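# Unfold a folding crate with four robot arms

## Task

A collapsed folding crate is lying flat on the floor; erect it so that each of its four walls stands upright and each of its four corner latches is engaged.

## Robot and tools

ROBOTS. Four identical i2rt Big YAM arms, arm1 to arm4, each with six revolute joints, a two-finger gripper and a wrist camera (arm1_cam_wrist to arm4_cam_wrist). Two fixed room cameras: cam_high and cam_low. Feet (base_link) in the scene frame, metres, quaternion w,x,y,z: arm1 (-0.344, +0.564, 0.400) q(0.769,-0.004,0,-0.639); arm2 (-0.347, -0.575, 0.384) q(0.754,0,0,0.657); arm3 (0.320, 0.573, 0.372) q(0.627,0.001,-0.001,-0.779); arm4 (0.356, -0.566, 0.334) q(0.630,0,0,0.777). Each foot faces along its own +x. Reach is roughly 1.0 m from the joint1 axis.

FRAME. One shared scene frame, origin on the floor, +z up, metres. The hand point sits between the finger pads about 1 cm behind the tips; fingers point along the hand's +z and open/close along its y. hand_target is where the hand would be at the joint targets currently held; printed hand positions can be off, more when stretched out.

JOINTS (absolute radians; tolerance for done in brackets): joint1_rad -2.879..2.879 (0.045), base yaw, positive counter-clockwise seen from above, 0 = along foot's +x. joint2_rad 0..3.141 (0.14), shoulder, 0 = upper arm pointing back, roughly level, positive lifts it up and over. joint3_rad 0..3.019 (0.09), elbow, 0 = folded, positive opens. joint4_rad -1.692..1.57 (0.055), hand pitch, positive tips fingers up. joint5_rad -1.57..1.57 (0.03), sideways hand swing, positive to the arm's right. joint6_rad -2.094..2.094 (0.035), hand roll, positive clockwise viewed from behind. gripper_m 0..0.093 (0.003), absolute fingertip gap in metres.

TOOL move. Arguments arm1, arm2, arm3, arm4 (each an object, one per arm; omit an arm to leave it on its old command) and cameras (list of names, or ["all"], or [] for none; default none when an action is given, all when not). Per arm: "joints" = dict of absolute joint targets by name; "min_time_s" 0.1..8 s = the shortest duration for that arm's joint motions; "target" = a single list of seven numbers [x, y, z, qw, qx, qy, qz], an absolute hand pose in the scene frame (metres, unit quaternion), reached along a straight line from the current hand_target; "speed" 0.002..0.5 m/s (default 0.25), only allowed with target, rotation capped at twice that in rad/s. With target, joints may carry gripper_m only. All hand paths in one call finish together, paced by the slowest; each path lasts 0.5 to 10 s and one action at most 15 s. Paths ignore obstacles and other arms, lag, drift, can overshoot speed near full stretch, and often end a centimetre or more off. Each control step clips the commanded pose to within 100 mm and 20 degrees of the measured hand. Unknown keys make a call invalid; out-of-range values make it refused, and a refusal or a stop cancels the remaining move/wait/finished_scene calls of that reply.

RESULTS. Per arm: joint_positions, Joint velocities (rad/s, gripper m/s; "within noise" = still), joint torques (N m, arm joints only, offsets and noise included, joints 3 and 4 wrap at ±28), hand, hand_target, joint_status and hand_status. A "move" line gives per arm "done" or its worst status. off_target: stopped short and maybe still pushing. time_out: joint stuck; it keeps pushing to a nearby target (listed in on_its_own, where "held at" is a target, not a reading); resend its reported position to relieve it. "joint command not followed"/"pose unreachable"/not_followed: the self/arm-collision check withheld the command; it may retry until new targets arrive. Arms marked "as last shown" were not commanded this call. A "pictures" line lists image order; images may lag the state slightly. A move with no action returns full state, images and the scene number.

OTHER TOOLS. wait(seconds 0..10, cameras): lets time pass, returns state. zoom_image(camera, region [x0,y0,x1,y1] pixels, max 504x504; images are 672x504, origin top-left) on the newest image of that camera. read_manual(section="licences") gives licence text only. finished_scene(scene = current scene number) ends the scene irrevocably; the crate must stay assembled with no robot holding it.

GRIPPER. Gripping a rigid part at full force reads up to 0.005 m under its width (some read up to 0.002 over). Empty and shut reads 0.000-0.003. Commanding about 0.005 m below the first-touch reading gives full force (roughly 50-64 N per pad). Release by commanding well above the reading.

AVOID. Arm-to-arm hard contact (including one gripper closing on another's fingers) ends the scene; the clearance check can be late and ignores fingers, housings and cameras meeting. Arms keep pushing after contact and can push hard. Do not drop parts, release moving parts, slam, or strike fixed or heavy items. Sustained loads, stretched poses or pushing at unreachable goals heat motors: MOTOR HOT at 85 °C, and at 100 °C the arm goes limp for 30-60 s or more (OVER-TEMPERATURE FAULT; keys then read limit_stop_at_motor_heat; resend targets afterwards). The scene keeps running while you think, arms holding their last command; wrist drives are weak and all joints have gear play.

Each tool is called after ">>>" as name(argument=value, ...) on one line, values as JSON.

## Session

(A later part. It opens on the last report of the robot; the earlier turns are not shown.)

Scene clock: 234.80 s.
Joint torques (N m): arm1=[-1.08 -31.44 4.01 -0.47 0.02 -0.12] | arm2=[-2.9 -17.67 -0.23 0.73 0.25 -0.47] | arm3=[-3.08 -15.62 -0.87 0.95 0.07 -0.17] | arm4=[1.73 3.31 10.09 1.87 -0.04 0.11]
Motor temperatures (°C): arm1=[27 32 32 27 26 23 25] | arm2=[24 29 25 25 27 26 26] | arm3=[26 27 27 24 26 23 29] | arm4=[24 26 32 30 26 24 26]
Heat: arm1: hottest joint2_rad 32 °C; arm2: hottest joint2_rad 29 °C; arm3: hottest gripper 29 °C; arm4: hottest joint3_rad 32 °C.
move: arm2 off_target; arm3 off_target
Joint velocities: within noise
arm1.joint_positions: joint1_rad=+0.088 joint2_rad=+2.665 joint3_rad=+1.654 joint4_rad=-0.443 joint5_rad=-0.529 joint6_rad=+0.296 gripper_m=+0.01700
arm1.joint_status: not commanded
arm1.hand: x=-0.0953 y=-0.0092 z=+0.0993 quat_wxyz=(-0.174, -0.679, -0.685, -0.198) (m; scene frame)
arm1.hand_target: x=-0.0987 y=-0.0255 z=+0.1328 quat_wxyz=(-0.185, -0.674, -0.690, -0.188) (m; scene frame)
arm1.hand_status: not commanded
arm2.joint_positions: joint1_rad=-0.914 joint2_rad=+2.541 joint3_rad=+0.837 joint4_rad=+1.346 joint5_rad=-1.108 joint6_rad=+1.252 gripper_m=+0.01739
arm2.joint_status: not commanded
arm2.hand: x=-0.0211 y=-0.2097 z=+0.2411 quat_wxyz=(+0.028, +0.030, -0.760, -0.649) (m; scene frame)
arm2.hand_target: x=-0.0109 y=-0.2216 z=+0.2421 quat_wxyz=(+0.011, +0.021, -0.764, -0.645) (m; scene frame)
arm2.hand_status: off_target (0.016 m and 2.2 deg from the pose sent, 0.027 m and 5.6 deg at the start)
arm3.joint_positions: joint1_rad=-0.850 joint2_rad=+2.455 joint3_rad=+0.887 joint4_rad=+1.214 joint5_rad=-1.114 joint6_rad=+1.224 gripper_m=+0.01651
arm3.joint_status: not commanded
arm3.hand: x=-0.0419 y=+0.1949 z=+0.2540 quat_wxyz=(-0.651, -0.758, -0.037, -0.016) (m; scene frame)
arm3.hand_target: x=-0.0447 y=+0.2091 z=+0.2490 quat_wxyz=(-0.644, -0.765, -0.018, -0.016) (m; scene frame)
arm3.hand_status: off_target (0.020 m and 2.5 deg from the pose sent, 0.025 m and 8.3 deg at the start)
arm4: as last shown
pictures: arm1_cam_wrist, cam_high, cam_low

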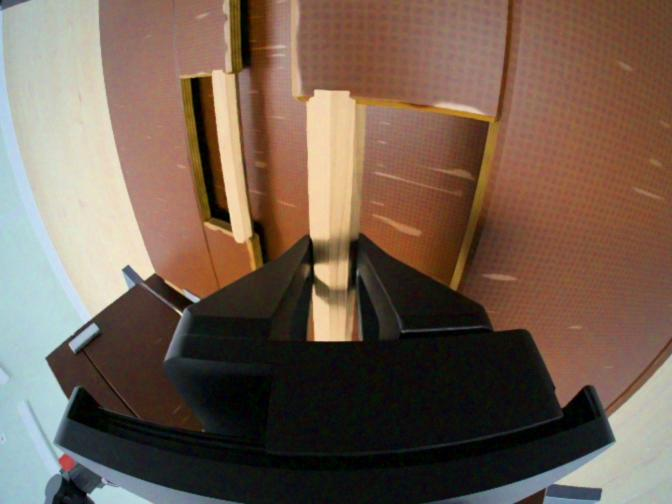

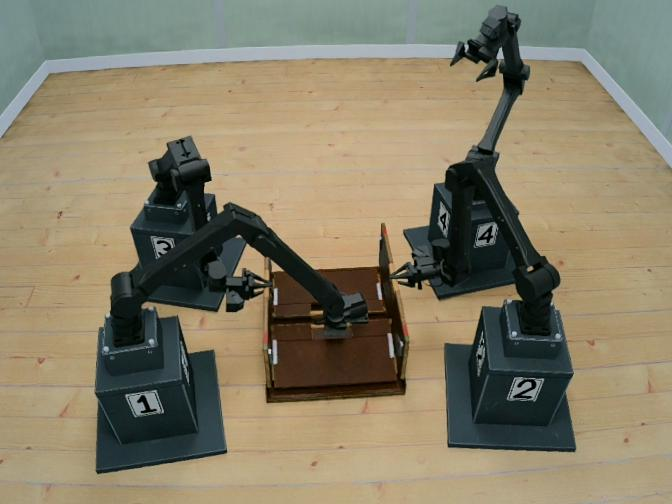

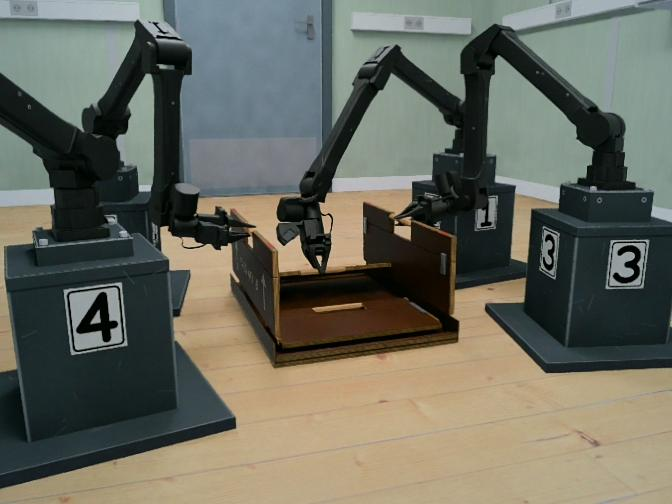

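>>> move(arm3={"target": [-0.045, 0.237, 0.248, 0.6426, 0.7658, 0.0184, 0.0154], "speed": 0.08}, arm2={"target": [-0.0145, -0.243, 0.241, -0.0154, -0.0184, 0.7658, 0.6426], "speed": 0.08}, cameras=["cam_high", "cam_low", "arm1_cam_wrist"])

>>> zoom_image(camera="cam_high", region=[250, 215, 420, 415])

>>> zoom_image(camera="cam_low", region=[215, 190, 475, 380])

Scene clock: 238.10 s.
Joint torques (N m): arm1=[-1.08 -30.33 3.9 -0.53 0.03 -0.17] | arm2=[-6.18 -17.38 -2.3 1.13 -0.64 -0.67] | arm3=[-6.48 -15.62 -2.25 1.09 -0.95 -0.39] | arm4=[1.73 3.31 10.07 1.87 -0.03 0.11]
Motor temperatures (°C): arm1=[27 33 32 27 25 23 26] | arm2=[24 28 25 25 27 26 26] | arm3=[26 27 27 24 26 23 29] | arm4=[24 26 32 30 26 24 26]
Heat: arm1: hottest joint2_rad 33 °C; arm2: hottest joint2_rad 28 °C; arm3: hottest gripper 29 °C; arm4: hottest joint3_rad 32 °C.
move: arm2 off_target; arm3 off_target
Joint velocities: within noise
arm1.joint_positions: joint1_rad=+0.086 joint2_rad=+2.663 joint3_rad=+1.654 joint4_rad=-0.443 joint5_rad=-0.529 joint6_rad=+0.296 gripper_m=+0.01700
arm1.joint_status: not commanded
arm1.hand: x=-0.0960 y=-0.0102 z=+0.1002 quat_wxyz=(-0.175, -0.679, -0.685, -0.197) (m; scene frame)
arm1.hand_target: x=-0.0993 y=-0.0264 z=+0.1335 quat_wxyz=(-0.186, -0.675, -0.689, -0.187) (m; scene frame)
arm1.hand_status: not commanded
arm2.joint_positions: joint1_rad=-0.916 joint2_rad=+2.536 joint3_rad=+0.837 joint4_rad=+1.331 joint5_rad=-1.118 joint6_rad=+1.237 gripper_m=+0.01739
arm2.joint_status: not commanded
arm2.hand: x=-0.0217 y=-0.2100 z=+0.2415 quat_wxyz=(+0.030, +0.035, -0.760, -0.648) (m; scene frame)
arm2.hand_target: x=-0.0145 y=-0.2403 z=+0.2407 quat_wxyz=(+0.013, +0.016, -0.765, -0.643) (m; scene frame)
arm2.hand_status: off_target (0.034 m and 2.7 deg from the pose sent, 0.034 m and 2.2 deg at the start)
arm3.joint_positions: joint1_rad=-0.862 joint2_rad=+2.450 joint3_rad=+0.884 joint4_rad=+1.191 joint5_rad=-1.135 joint6_rad=+1.199 gripper_m=+0.01651
arm3.joint_status: not commanded
arm3.hand: x=-0.0417 y=+0.2001 z=+0.2538 quat_wxyz=(-0.650, -0.759, -0.042, -0.019) (m; scene frame)
arm3.hand_target: x=-0.0459 y=+0.2332 z=+0.2486 quat_wxyz=(-0.645, -0.764, -0.019, -0.014) (m; scene frame)
arm3.hand_status: off_target (0.038 m and 3.0 deg from the pose sent, 0.043 m and 2.5 deg at the start)
arm4: as last shown
pictures: arm1_cam_wrist, cam_high, cam_low

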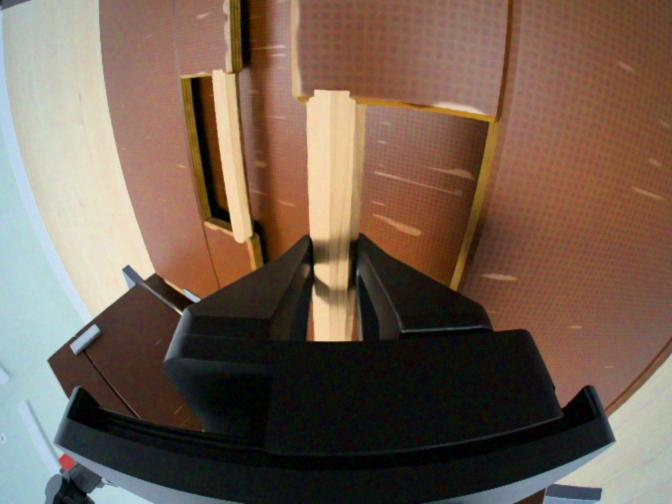

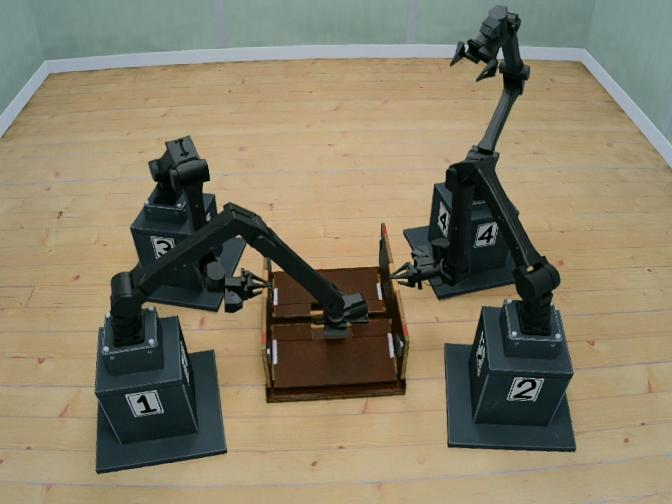

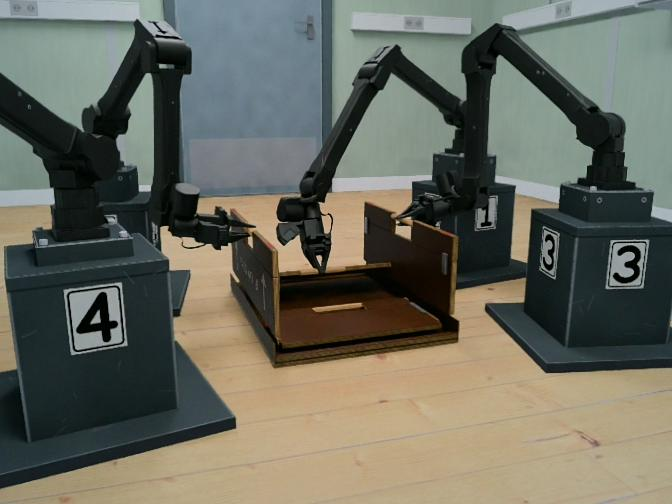

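Scaled by 2.520 from the camera's 672x504 image, which has a finer 960x720 frame.

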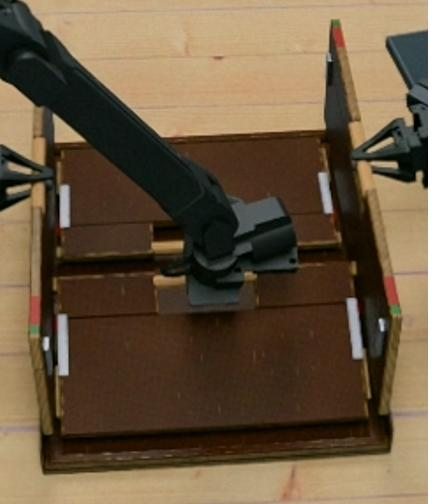

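Scaled by 1.938 from the camera's 672x504 image, which has a finer 960x720 frame.

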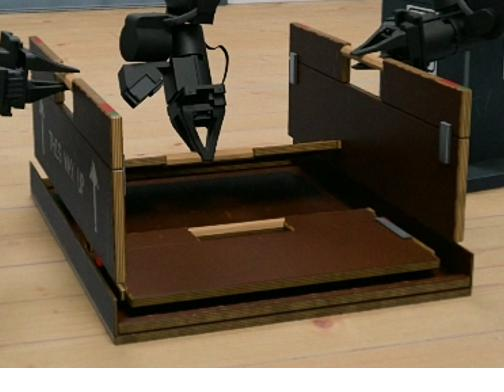

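>>> move(arm1={"target": [-0.140, -0.028, 0.21, 0.2679, 0.6467, 0.6598, 0.2733], "speed": 0.12}, cameras=["cam_high", "cam_low", "arm1_cam_wrist"])

>>> zoom_image(camera="cam_high", region=[250, 215, 420, 415])

Scene clock: 242.13 s.
Joint torques (N m): arm1=[-1.85 -31.38 4.41 -0.51 -0.39 -0.1] | arm2=[-6.18 -17.55 -2.29 0.92 -0.63 -0.65] | arm3=[-6.59 -15.85 -2.28 1.17 -0.96 -0.4] | arm4=[1.73 3.25 10.07 1.85 -0.04 0.11]
Motor temperatures (°C): arm1=[27 33 32 27 25 23 26] | arm2=[24 28 25 25 27 26 26] | arm3=[26 27 27 24 26 23 29] | arm4=[24 26 32 30 26 24 26]
Heat: arm1: hottest joint2_rad 33 °C; arm2: hottest joint2_rad 28 °C; arm3: hottest gripper 29 °C; arm4: hottest joint3_rad 32 °C.
move: arm1 off_target
Joint velocities: within noise
arm1.joint_positions: joint1_rad=-0.033 joint2_rad=+2.551 joint3_rad=+1.563 joint4_rad=-0.506 joint5_rad=-0.777 joint6_rad=+0.178 gripper_m=+0.01704
arm1.joint_status: not commanded
arm1.hand: x=-0.1348 y=-0.0112 z=+0.1705 quat_wxyz=(-0.249, -0.653, -0.657, -0.284) (m; scene frame)
arm1.hand_target: x=-0.1392 y=-0.0288 z=+0.2073 quat_wxyz=(-0.266, -0.647, -0.661, -0.272) (m; scene frame)
arm1.hand_status: off_target (0.043 m and 2.6 deg from the pose sent, 0.120 m and 14.5 deg at the start)
arm2, arm4: as last shown
arm3.joint_positions: joint1_rad=-0.862 joint2_rad=+2.450 joint3_rad=+0.884 joint4_rad=+1.189 joint5_rad=-1.135 joint6_rad=+1.198 gripper_m=+0.01651
arm3.joint_status: not commanded
arm3.hand: x=-0.0416 y=+0.2001 z=+0.2536 quat_wxyz=(-0.650, -0.759, -0.042, -0.019) (m; scene frame)
arm3.hand_target: x=-0.0459 y=+0.2332 z=+0.2484 quat_wxyz=(-0.645, -0.764, -0.019, -0.014) (m; scene frame)
arm3.hand_status: not commanded
pictures: arm1_cam_wrist, cam_high, cam_low

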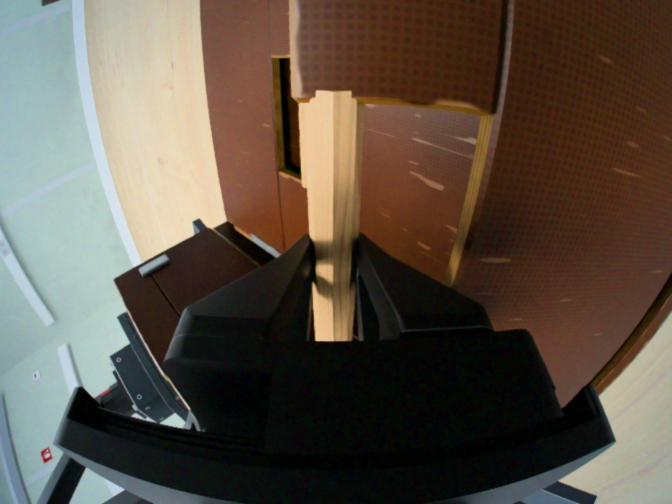

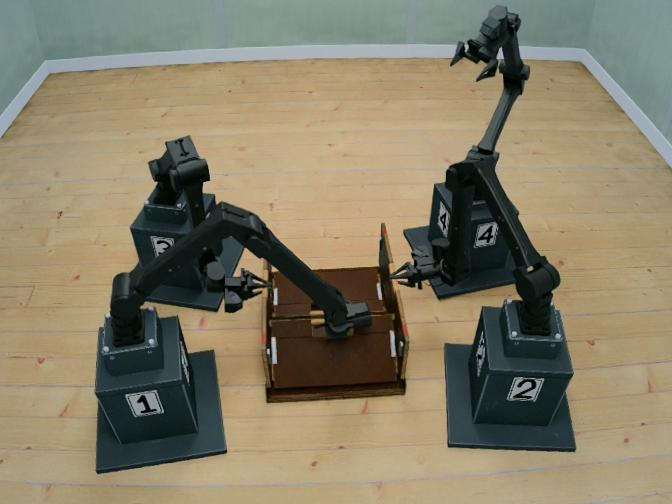

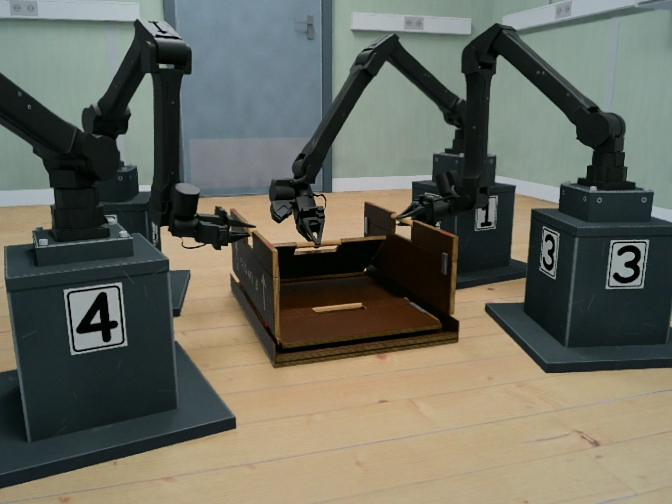

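Scaled by 2.520 from the camera's 672x504 image, which has a finer 960x720 frame.

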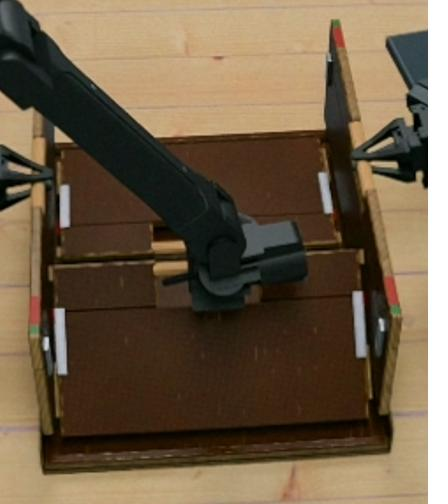

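>>> move(arm1={"target": [-0.198, -0.03, 0.255, 0.35, 0.6062, 0.6185, 0.3571], "speed": 0.12}, cameras=[])

>>> move(arm1={"target": [-0.252, -0.031, 0.272, 0.4187, 0.5611, 0.5725, 0.4272], "speed": 0.12}, cameras=["cam_high", "cam_low", "arm1_cam_wrist"])

>>> zoom_image(camera="cam_high", region=[250, 215, 420, 415])

Scene clock: 247.67 s.
Joint torques (N m): arm1=[-1.14 -29.27 6.22 -1.39 -0.87 -0.08] | arm2=[-6.18 -17.49 -2.3 0.92 -0.64 -0.65] | arm3=[-7 -15.5 -2.29 1.16 -0.94 -0.33] | arm4=[1.73 3.25 10.06 1.85 -0.04 0.11]
Motor temperatures (°C): arm1=[27 34 32 27 25 23 26] | arm2=[24 28 25 25 27 26 26] | arm3=[26 27 27 24 27 23 29] | arm4=[24 26 32 30 26 24 26]
Heat: arm1: hottest joint2_rad 34 °C; arm2: hottest joint2_rad 28 °C; arm3: hottest gripper 29 °C; arm4: hottest joint3_rad 32 °C.
move: arm1 off_target
Joint velocities: within noise
arm1.joint_positions: joint1_rad=-0.182 joint2_rad=+2.531 joint3_rad=+1.566 joint4_rad=-0.683 joint5_rad=-1.043 joint6_rad=-0.040 gripper_m=+0.01710
arm1.joint_status: not commanded
arm1.hand: x=-0.1938 y=-0.0124 z=+0.2190 quat_wxyz=(-0.335, -0.614, -0.614, -0.366) (m; scene frame)
arm1.hand_target: x=-0.1981 y=-0.0309 z=+0.2539 quat_wxyz=(-0.350, -0.607, -0.618, -0.357) (m; scene frame)
arm1.hand_status: off_target (0.040 m and 2.2 deg from the pose sent, 0.107 m and 15.9 deg at the start)
arm2, arm3, arm4: as last shown
pictures: none
No camera images: "cameras" was empty.

Scene clock: 249.87 s.
Joint torques (N m): arm1=[-1.61 -28.4 6.53 -2.4 -1.23 -0.18] | arm2=[-6.18 -17.55 -2.3 0.92 -0.63 -0.65] | arm3=[-6.12 -15.44 -2.4 1.1 -0.94 -0.36] | arm4=[1.73 3.31 10.09 1.85 -0.04 0.11]
Motor temperatures (°C): arm1=[27 34 32 27 25 23 26] | arm2=[24 28 25 25 27 26 26] | arm3=[26 27 27 24 27 23 29] | arm4=[24 26 32 30 26 24 26]
Heat: arm1: hottest joint2_rad 34 °C; arm2: hottest joint2_rad 28 °C; arm3: hottest gripper 29 °C; arm4: hottest joint3_rad 32 °C.
move: arm1 off_target
Joint velocities: within noise
arm1.joint_positions: joint1_rad=-0.303 joint2_rad=+2.634 joint3_rad=+1.730 joint4_rad=-1.134 joint5_rad=-1.237 joint6_rad=-0.452 gripper_m=+0.01714
arm1.joint_status: not commanded
arm1.hand: x=-0.2488 y=-0.0152 z=+0.2409 quat_wxyz=(-0.405, -0.569, -0.570, -0.433) (m; scene frame)
arm1.hand_target: x=-0.2550 y=-0.0318 z=+0.2716 quat_wxyz=(-0.420, -0.563, -0.570, -0.426) (m; scene frame)
arm1.hand_status: off_target (0.035 m and 1.9 deg from the pose sent, 0.081 m and 14.2 deg at the start)
arm2, arm3, arm4: as last shown
pictures: arm1_cam_wrist, cam_high, cam_low

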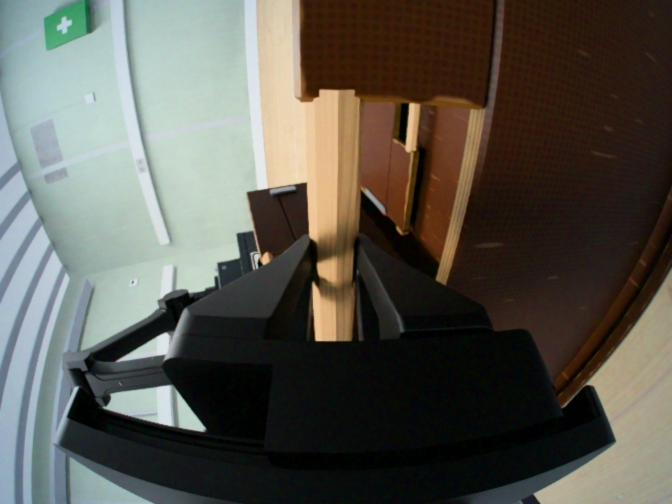

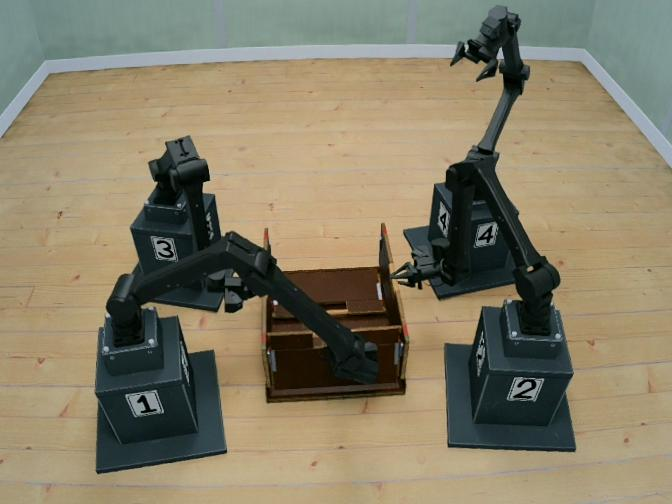

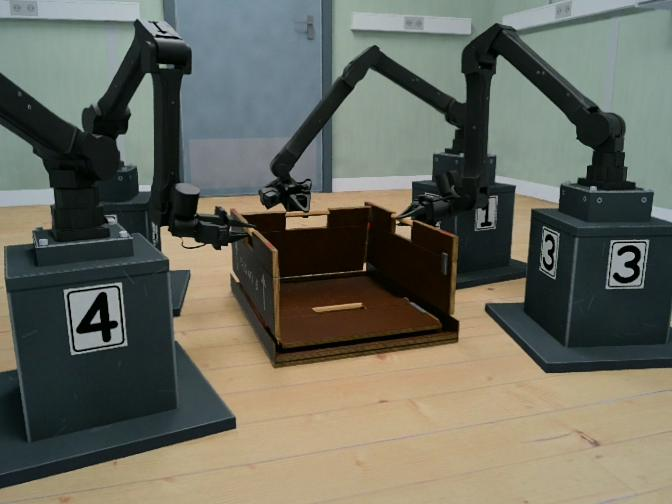

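Scaled by 2.520 from the camera's 672x504 image, which has a finer 960x720 frame.

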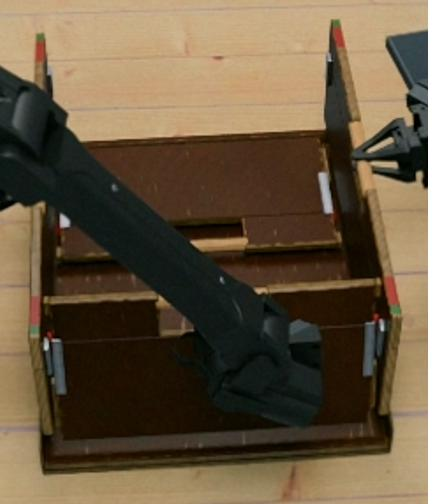

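>>> move(arm1={"target": [-0.312, -0.033, 0.272, 0.4405, 0.5440, 0.5550, 0.4494], "speed": 0.12}, cameras=["cam_high", "cam_low", "arm1_cam_wrist"])

>>> zoom_image(camera="cam_high", region=[250, 215, 420, 415])

>>> zoom_image(camera="cam_low", region=[215, 190, 475, 380])

Scene clock: 254.73 s.
Joint torques (N m): arm1=[-3.66 -28.57 6.79 -3.12 0.13 -0.21] | arm2=[-6.12 -17.55 -2.29 0.94 -0.63 -0.65] | arm3=[-6.65 -15.15 -2.44 1.22 -0.93 -0.39] | arm4=[1.73 3.31 10.07 1.87 -0.04 0.11]
Motor temperatures (°C): arm1=[27 34 32 27 25 23 26] | arm2=[24 28 25 25 27 26 26] | arm3=[26 27 27 24 27 23 29] | arm4=[24 26 32 30 26 24 26]
Heat: arm1: hottest joint2_rad 34 °C; arm2: hottest joint2_rad 28 °C; arm3: hottest gripper 29 °C; arm4: hottest joint3_rad 32 °C.
move: arm1 off_target
Joint velocities: within noise
arm1.joint_positions: joint1_rad=-0.360 joint2_rad=+2.768 joint3_rad=+1.934 joint4_rad=-1.609 joint5_rad=-1.271 joint6_rad=-0.859 gripper_m=+0.01716
arm1.joint_status: not commanded
arm1.hand: x=-0.2794 y=-0.0170 z=+0.2453 quat_wxyz=(-0.429, -0.540, -0.554, -0.467) (m; scene frame)
arm1.hand_target: x=-0.3055 y=-0.0330 z=+0.2725 quat_wxyz=(-0.441, -0.542, -0.556, -0.450) (m; scene frame)
arm1.hand_status: off_target (0.045 m and 2.5 deg from the pose sent, 0.073 m and 5.6 deg at the start)
arm2, arm3, arm4: as last shown
pictures: arm1_cam_wrist, cam_high, cam_low

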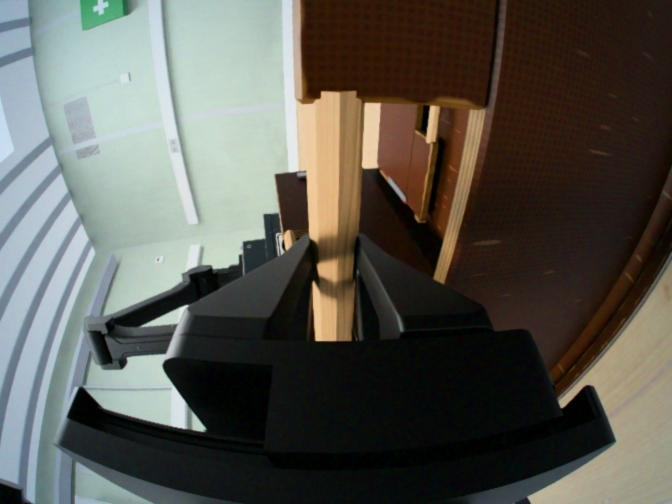

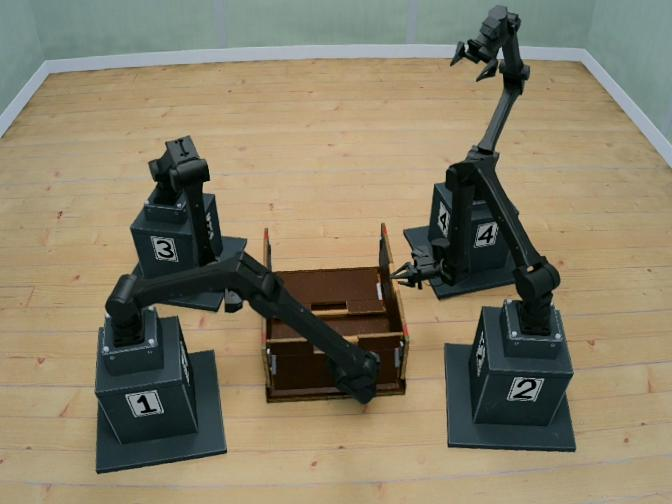

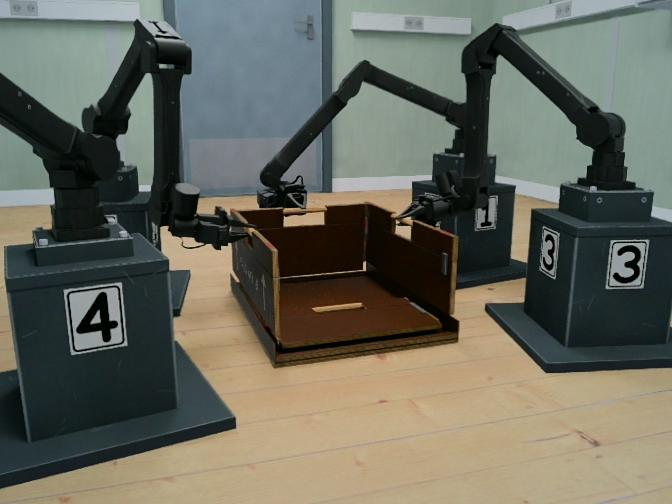

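Scaled by 2.520 from the camera's 672x504 image, which has a finer 960x720 frame.

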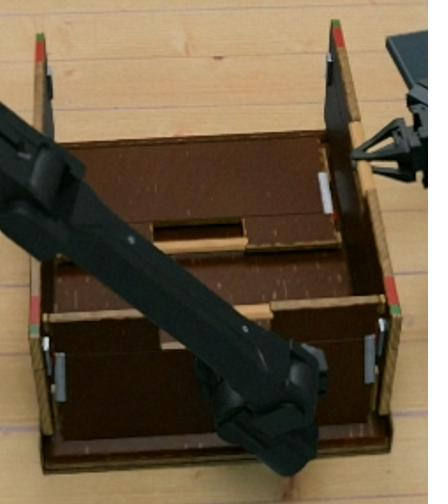

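Scaled by 1.938 from the camera's 672x504 image, which has a finer 960x720 frame.

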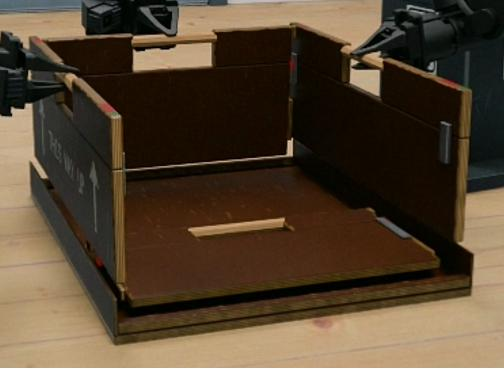

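>>> move(arm1={"target": [-0.345, -0.033, 0.262, 0.4115, 0.5663, 0.5778, 0.4198], "speed": 0.08}, cameras=["cam_high", "cam_low"])

>>> zoom_image(camera="cam_high", region=[250, 215, 420, 415])

>>> zoom_image(camera="cam_low", region=[215, 190, 475, 380])

Scene clock: 260.40 s.
Joint torques (N m): arm1=[-5.48 -28.98 5.48 0.17 0.52 0.17] | arm2=[-6.12 -17.61 -2.29 0.96 -0.59 -0.65] | arm3=[-6.53 -16.21 -2.29 1.17 -0.94 -0.39] | arm4=[1.73 3.31 10.07 1.85 -0.04 0.11]
Motor temperatures (°C): arm1=[27 34 32 27 25 23 26] | arm2=[24 28 25 25 27 26 26] | arm3=[26 28 27 24 27 23 29] | arm4=[24 26 32 30 26 24 26]
Heat: arm1: hottest joint2_rad 34 °C; arm2: hottest joint2_rad 28 °C; arm3: hottest gripper 29 °C; arm4: hottest joint3_rad 32 °C.
move: arm1 off_target
Joint velocities: within noise
arm1.joint_positions: joint1_rad=-0.388 joint2_rad=+2.740 joint3_rad=+1.934 joint4_rad=-1.565 joint5_rad=-1.173 joint6_rad=-0.790 gripper_m=+0.01680
arm1.joint_status: not commanded
arm1.hand: x=-0.3012 y=-0.0174 z=+0.2451 quat_wxyz=(-0.396, -0.552, -0.577, -0.453) (m; scene frame)
arm1.hand_target: x=-0.3436 y=-0.0316 z=+0.2615 quat_wxyz=(-0.411, -0.567, -0.576, -0.421) (m; scene frame)
arm1.hand_status: off_target (0.049 m and 4.5 deg from the pose sent, 0.070 m and 7.1 deg at the start)
arm2.joint_positions: joint1_rad=-0.916 joint2_rad=+2.536 joint3_rad=+0.837 joint4_rad=+1.329 joint5_rad=-1.119 joint6_rad=+1.237 gripper_m=+0.01739
arm2.joint_status: not commanded
arm2.hand: x=-0.0220 y=-0.2101 z=+0.2414 quat_wxyz=(+0.031, +0.035, -0.760, -0.648) (m; scene frame)
arm2.hand_target: x=-0.0146 y=-0.2403 z=+0.2405 quat_wxyz=(+0.014, +0.016, -0.765, -0.643) (m; scene frame)
arm2.hand_status: not commanded
arm3, arm4: as last shown
arm3.hand_target: x=-0.0458 y=+0.2332 z=+0.2484 quat_wxyz=(-0.645, -0.764, -0.019, -0.014) (m; scene frame)
pictures: cam_high, cam_low

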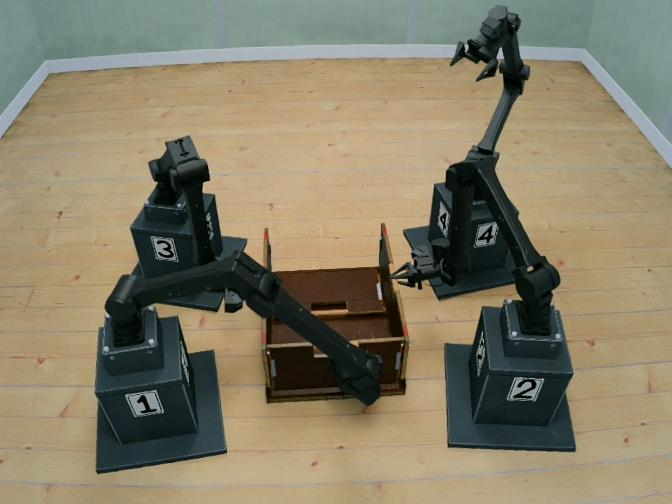

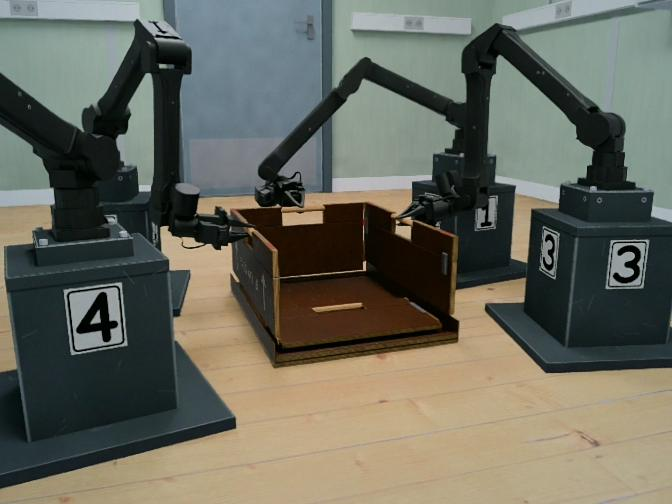

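Scaled by 2.520 from the camera's 672x504 image, which has a finer 960x720 frame.

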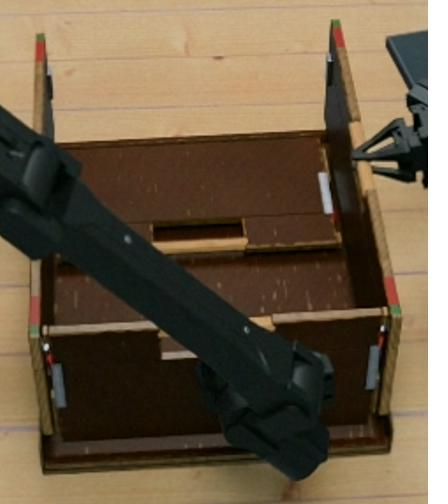

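Scaled by 1.938 from the camera's 672x504 image, which has a finer 960x720 frame.

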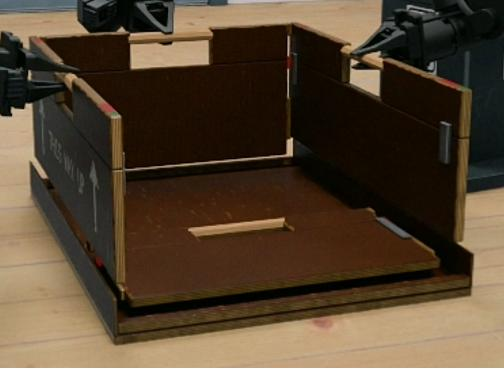

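>>> zoom_image(camera="cam_high", region=[255, 325, 295, 385])

>>> zoom_image(camera="cam_high", region=[380, 315, 420, 375])

>>> zoom_image(camera="cam_low", region=[350, 195, 390, 245])

>>> move(cameras=["arm1_cam_wrist", "arm4_cam_wrist", "arm2_cam_wrist", "arm3_cam_wrist"])

Scaled by 8.400 from the camera's 672x504 image, which has a finer 960x720 frame.

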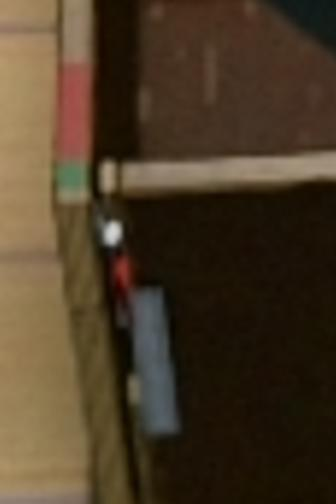

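Scaled by 8.400 from the camera's 672x504 image, which has a finer 960x720 frame.

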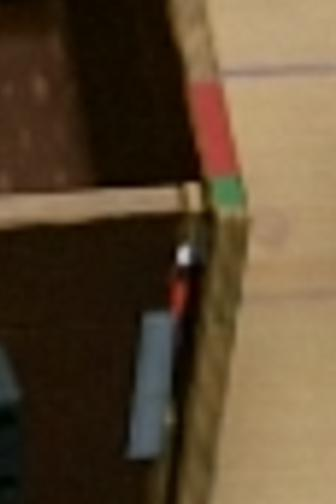

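Scaled by 10.080 from the camera's 672x504 image, which has a finer 960x720 frame.

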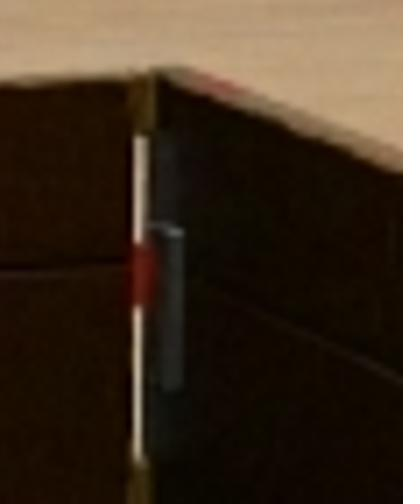

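Scene clock: 262.47 s.
Joint torques (N m): arm1=[-5.71 -29.68 5.71 0.13 0.49 0.18] | arm2=[-6.12 -17.49 -2.32 0.94 -0.59 -0.65] | arm3=[-6.3 -15.38 -2.35 1.14 -0.92 -0.38] | arm4=[1.67 3.31 10.07 1.87 -0.04 0.11]
Motor temperatures (°C): arm1=[27 34 32 27 25 23 26] | arm2=[24 28 25 25 28 26 26] | arm3=[26 28 27 24 27 23 29] | arm4=[24 26 32 30 26 24 26]
Heat: arm1: hottest joint2_rad 34 °C; arm2: hottest joint2_rad 28 °C; arm3: hottest gripper 29 °C; arm4: hottest joint3_rad 32 °C.
Joint velocities: within noise
arm1.joint_positions: joint1_rad=-0.388 joint2_rad=+2.740 joint3_rad=+1.934 joint4_rad=-1.565 joint5_rad=-1.173 joint6_rad=-0.790 gripper_m=+0.01680
arm1.joint_status: not commanded
arm1.hand: x=-0.3012 y=-0.0174 z=+0.2451 quat_wxyz=(-0.396, -0.552, -0.577, -0.453) (m; scene frame)
arm1.hand_target: x=-0.3436 y=-0.0316 z=+0.2615 quat_wxyz=(-0.411, -0.567, -0.576, -0.421) (m; scene frame)
arm1.hand_status: off_target (0.049 m and 4.5 deg from the pose sent, 0.070 m and 7.1 deg at the start)
arm2.joint_positions: joint1_rad=-0.916 joint2_rad=+2.536 joint3_rad=+0.837 joint4_rad=+1.329 joint5_rad=-1.119 joint6_rad=+1.237 gripper_m=+0.01739
arm2.joint_status: not commanded
arm2.hand: x=-0.0220 y=-0.2101 z=+0.2414 quat_wxyz=(+0.031, +0.035, -0.760, -0.648) (m; scene frame)
arm2.hand_target: x=-0.0146 y=-0.2403 z=+0.2405 quat_wxyz=(+0.014, +0.016, -0.765, -0.643) (m; scene frame)
arm2.hand_status: not commanded
arm3.joint_positions: joint1_rad=-0.862 joint2_rad=+2.450 joint3_rad=+0.884 joint4_rad=+1.189 joint5_rad=-1.135 joint6_rad=+1.198 gripper_m=+0.01651
arm3.joint_status: not commanded
arm3.hand: x=-0.0416 y=+0.2001 z=+0.2536 quat_wxyz=(-0.650, -0.759, -0.042, -0.019) (m; scene frame)
arm3.hand_target: x=-0.0458 y=+0.2332 z=+0.2484 quat_wxyz=(-0.645, -0.764, -0.019, -0.014) (m; scene frame)
arm3.hand_status: not commanded
arm4.joint_positions: joint1_rad=+0.790 joint2_rad=+0.548 joint3_rad=+1.366 joint4_rad=-1.267 joint5_rad=+0.241 joint6_rad=-0.097 gripper_m=+0.09396
arm4.joint_status: not commanded
arm4.hand: x=+0.1989 y=-0.4149 z=+0.8936 quat_wxyz=(-0.270, +0.802, -0.260, -0.465) (m; scene frame)
arm4.hand_target: x=+0.2019 y=-0.4169 z=+0.9028 quat_wxyz=(-0.272, +0.796, -0.260, -0.474) (m; scene frame)
arm4.hand_status: not commanded
pictures: arm1_cam_wrist, arm2_cam_wrist, arm3_cam_wrist, arm4_cam_wrist

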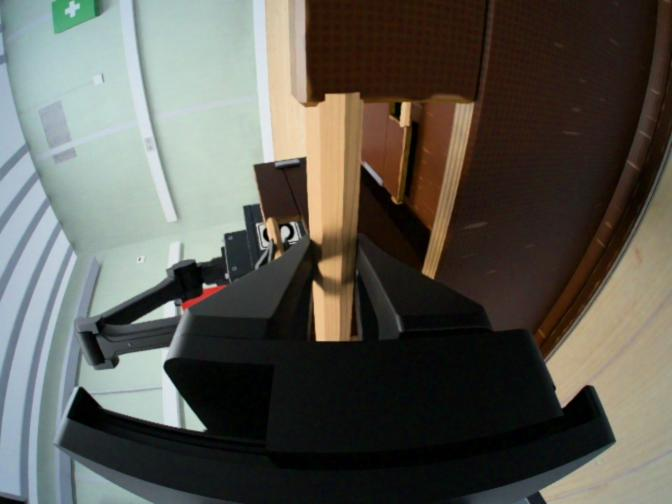

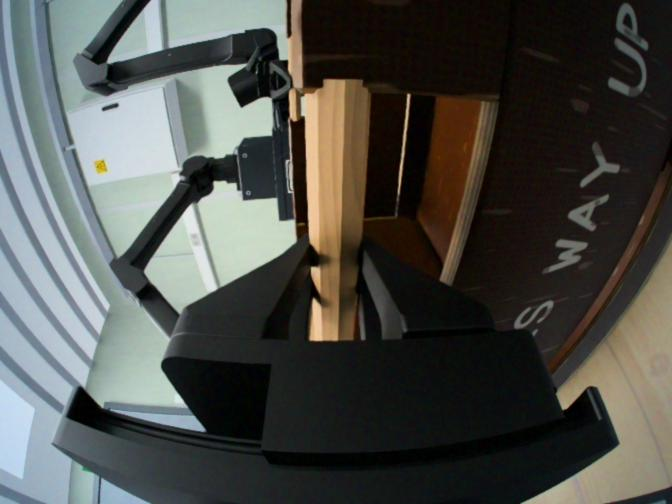

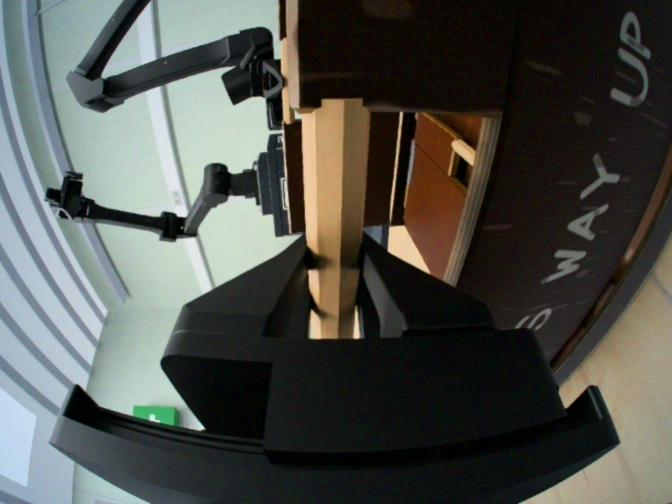

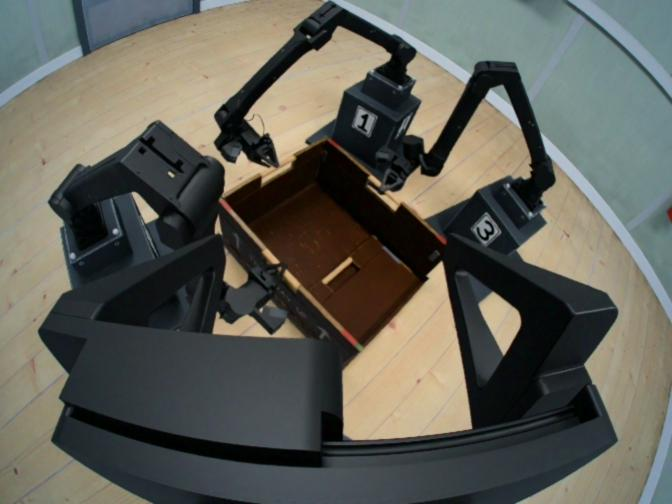

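>>> move(arm3={"target": [-0.045, 0.199, 0.248, 0.6426, 0.7658, 0.0184, 0.0154], "speed": 0.06}, arm2={"target": [-0.0145, -0.207, 0.241, -0.0154, -0.0184, 0.7658, 0.6426], "speed": 0.06}, cameras=["cam_high", "cam_low"])

>>> zoom_image(camera="cam_high", region=[255, 325, 295, 385])

>>> zoom_image(camera="cam_high", region=[380, 315, 420, 375])

>>> zoom_image(camera="cam_low", region=[350, 195, 390, 245])

Scene clock: 269.77 s.
Joint torques (N m): arm1=[-5.66 -29.16 5.52 0.21 0.48 0.16] | arm2=[-0.32 -17.03 0.72 1.31 0.63 -0.1] | arm3=[-0.32 -14.8 0.5 1.81 0.48 0.15] | arm4=[1.73 3.31 10.07 1.85 -0.04 0.11]
Motor temperatures (°C): arm1=[27 35 31 27 24 23 26] | arm2=[24 28 25 25 28 26 26] | arm3=[26 28 27 24 27 24 29] | arm4=[24 26 32 30 26 24 26]
Heat: arm1: hottest joint2_rad 35 °C; arm2: hottest joint2_rad 28 °C; arm3: hottest gripper 29 °C; arm4: hottest joint3_rad 32 °C.
move: arm2 done; arm3 done
Joint velocities: within noise
arm1, arm4: as last shown
arm1.hand_target: x=-0.3436 y=-0.0316 z=+0.2615 quat_wxyz=(-0.412, -0.567, -0.576, -0.421) (m; scene frame)
arm2.joint_positions: joint1_rad=-0.907 joint2_rad=+2.533 joint3_rad=+0.832 joint4_rad=+1.329 joint5_rad=-1.092 joint6_rad=+1.245 gripper_m=+0.01739
arm2.joint_status: not commanded
arm2.hand: x=-0.0218 y=-0.2076 z=+0.2408 quat_wxyz=(+0.027, +0.027, -0.763, -0.645) (m; scene frame)
arm2.hand_target: x=-0.0168 y=-0.2078 z=+0.2408 quat_wxyz=(+0.019, +0.020, -0.765, -0.643) (m; scene frame)
arm2.hand_status: done (0.007 m and 1.7 deg from the pose sent, 0.008 m and 2.8 deg at the start)
arm3.joint_positions: joint1_rad=-0.857 joint2_rad=+2.446 joint3_rad=+0.878 joint4_rad=+1.191 joint5_rad=-1.114 joint6_rad=+1.204 gripper_m=+0.01651
arm3.joint_status: not commanded
arm3.hand: x=-0.0421 y=+0.1991 z=+0.2539 quat_wxyz=(-0.647, -0.762, -0.035, -0.015) (m; scene frame)
arm3.hand_target: x=-0.0416 y=+0.2005 z=+0.2482 quat_wxyz=(-0.643, -0.766, -0.020, -0.020) (m; scene frame)
arm3.hand_status: done (0.007 m and 2.0 deg from the pose sent, 0.007 m and 3.0 deg at the start)
pictures: cam_high, cam_low

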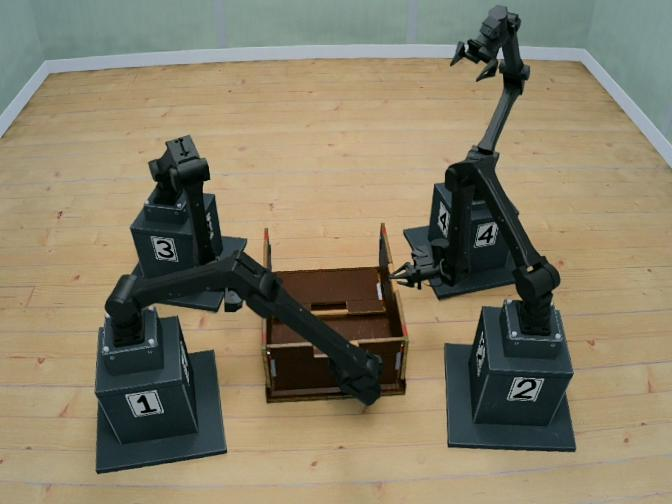

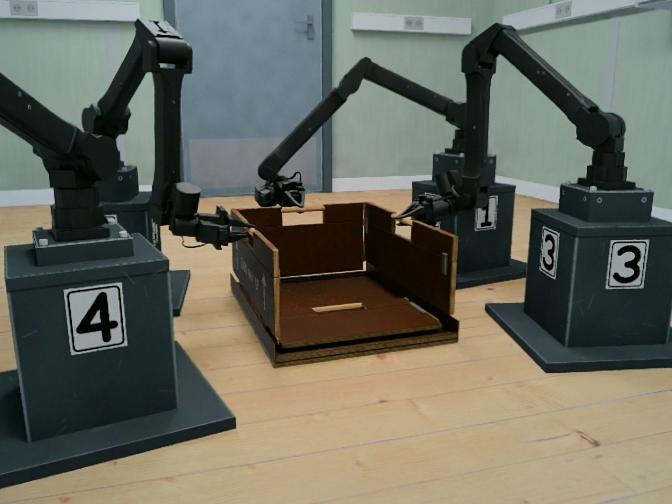

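Scaled by 8.400 from the camera's 672x504 image, which has a finer 960x720 frame.

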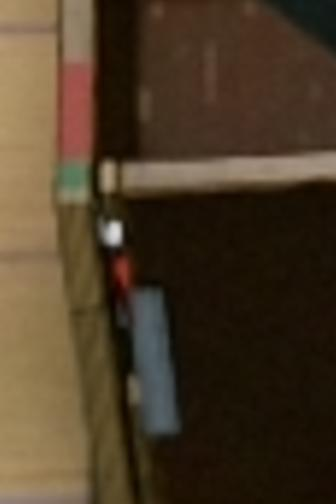

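Scaled by 8.400 from the camera's 672x504 image, which has a finer 960x720 frame.

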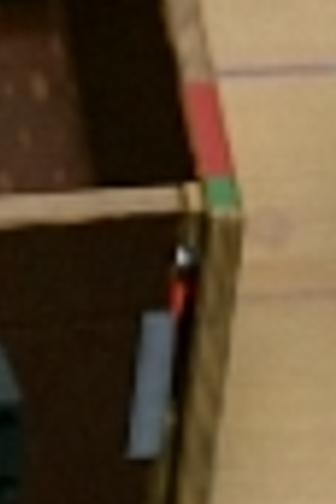

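Scaled by 10.080 from the camera's 672x504 image, which has a finer 960x720 frame.

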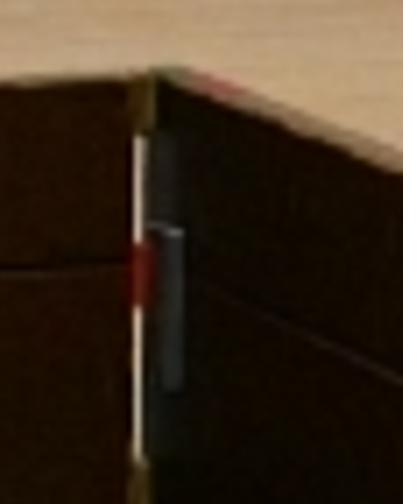

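>>> move(arm1={"target": [-0.288, -0.033, 0.262, 0.4115, 0.5663, 0.5778, 0.4198], "speed": 0.06}, cameras=["cam_high", "cam_low"])

>>> zoom_image(camera="cam_high", region=[255, 325, 295, 385])

>>> zoom_image(camera="cam_high", region=[380, 315, 420, 375])

Scene clock: 273.63 s.
Joint torques (N m): arm1=[1.03 -27.75 5.39 0.61 -0.82 0.24] | arm2=[-0.32 -17.08 0.72 1.31 0.62 -0.11] | arm3=[-0.67 -14.92 0.38 1.98 0.48 0.14] | arm4=[1.73 3.25 10.07 1.85 -0.04 0.11]
Motor temperatures (°C): arm1=[27 35 31 27 24 23 26] | arm2=[24 28 25 25 28 26 26] | arm3=[26 27 27 24 27 23 29] | arm4=[24 26 32 30 26 24 26]
Heat: arm1: hottest joint2_rad 35 °C; arm2: hottest joint2_rad 28 °C; arm3: hottest gripper 29 °C; arm4: hottest joint3_rad 32 °C.
move: arm1 off_target
Joint velocities: within noise
arm1.joint_positions: joint1_rad=-0.383 joint2_rad=+2.671 joint3_rad=+1.819 joint4_rad=-1.355 joint5_rad=-1.188 joint6_rad=-0.630 gripper_m=+0.01675
arm1.joint_status: not commanded
arm1.hand: x=-0.2973 y=-0.0166 z=+0.2456 quat_wxyz=(-0.402, -0.572, -0.571, -0.431) (m; scene frame)
arm1.hand_target: x=-0.2926 y=-0.0308 z=+0.2619 quat_wxyz=(-0.410, -0.566, -0.579, -0.419) (m; scene frame)
arm1.hand_status: off_target (0.025 m and 2.0 deg from the pose sent, 0.026 m and 4.5 deg at the start)
arm2, arm3, arm4: as last shown
pictures: cam_high, cam_low

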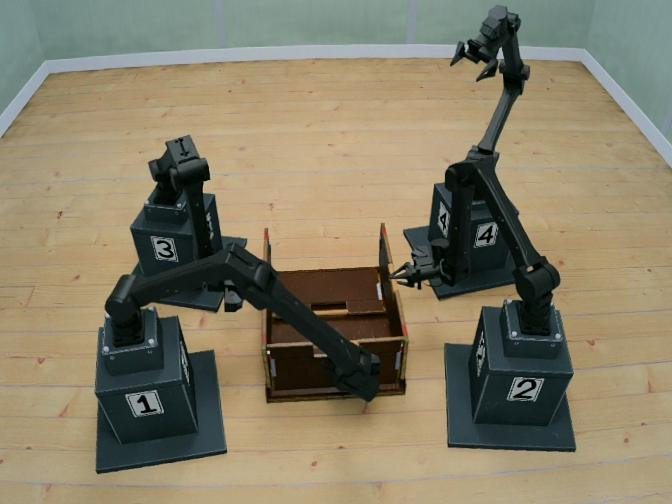

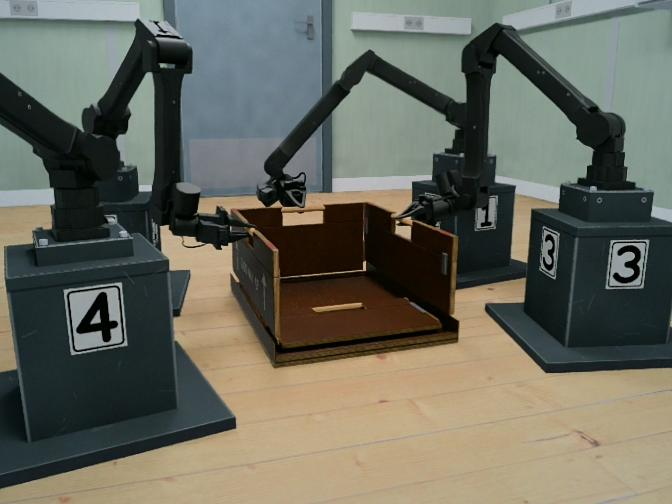

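Scaled by 8.400 from the camera's 672x504 image, which has a finer 960x720 frame.

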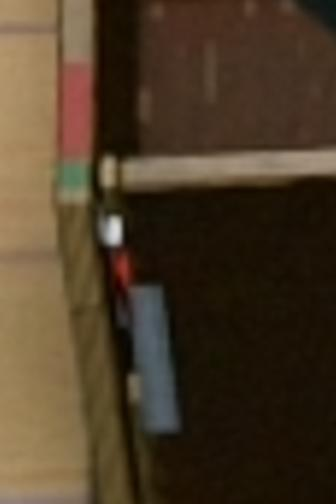

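Scaled by 8.400 from the camera's 672x504 image, which has a finer 960x720 frame.

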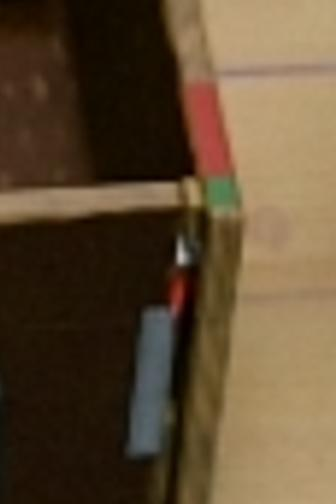

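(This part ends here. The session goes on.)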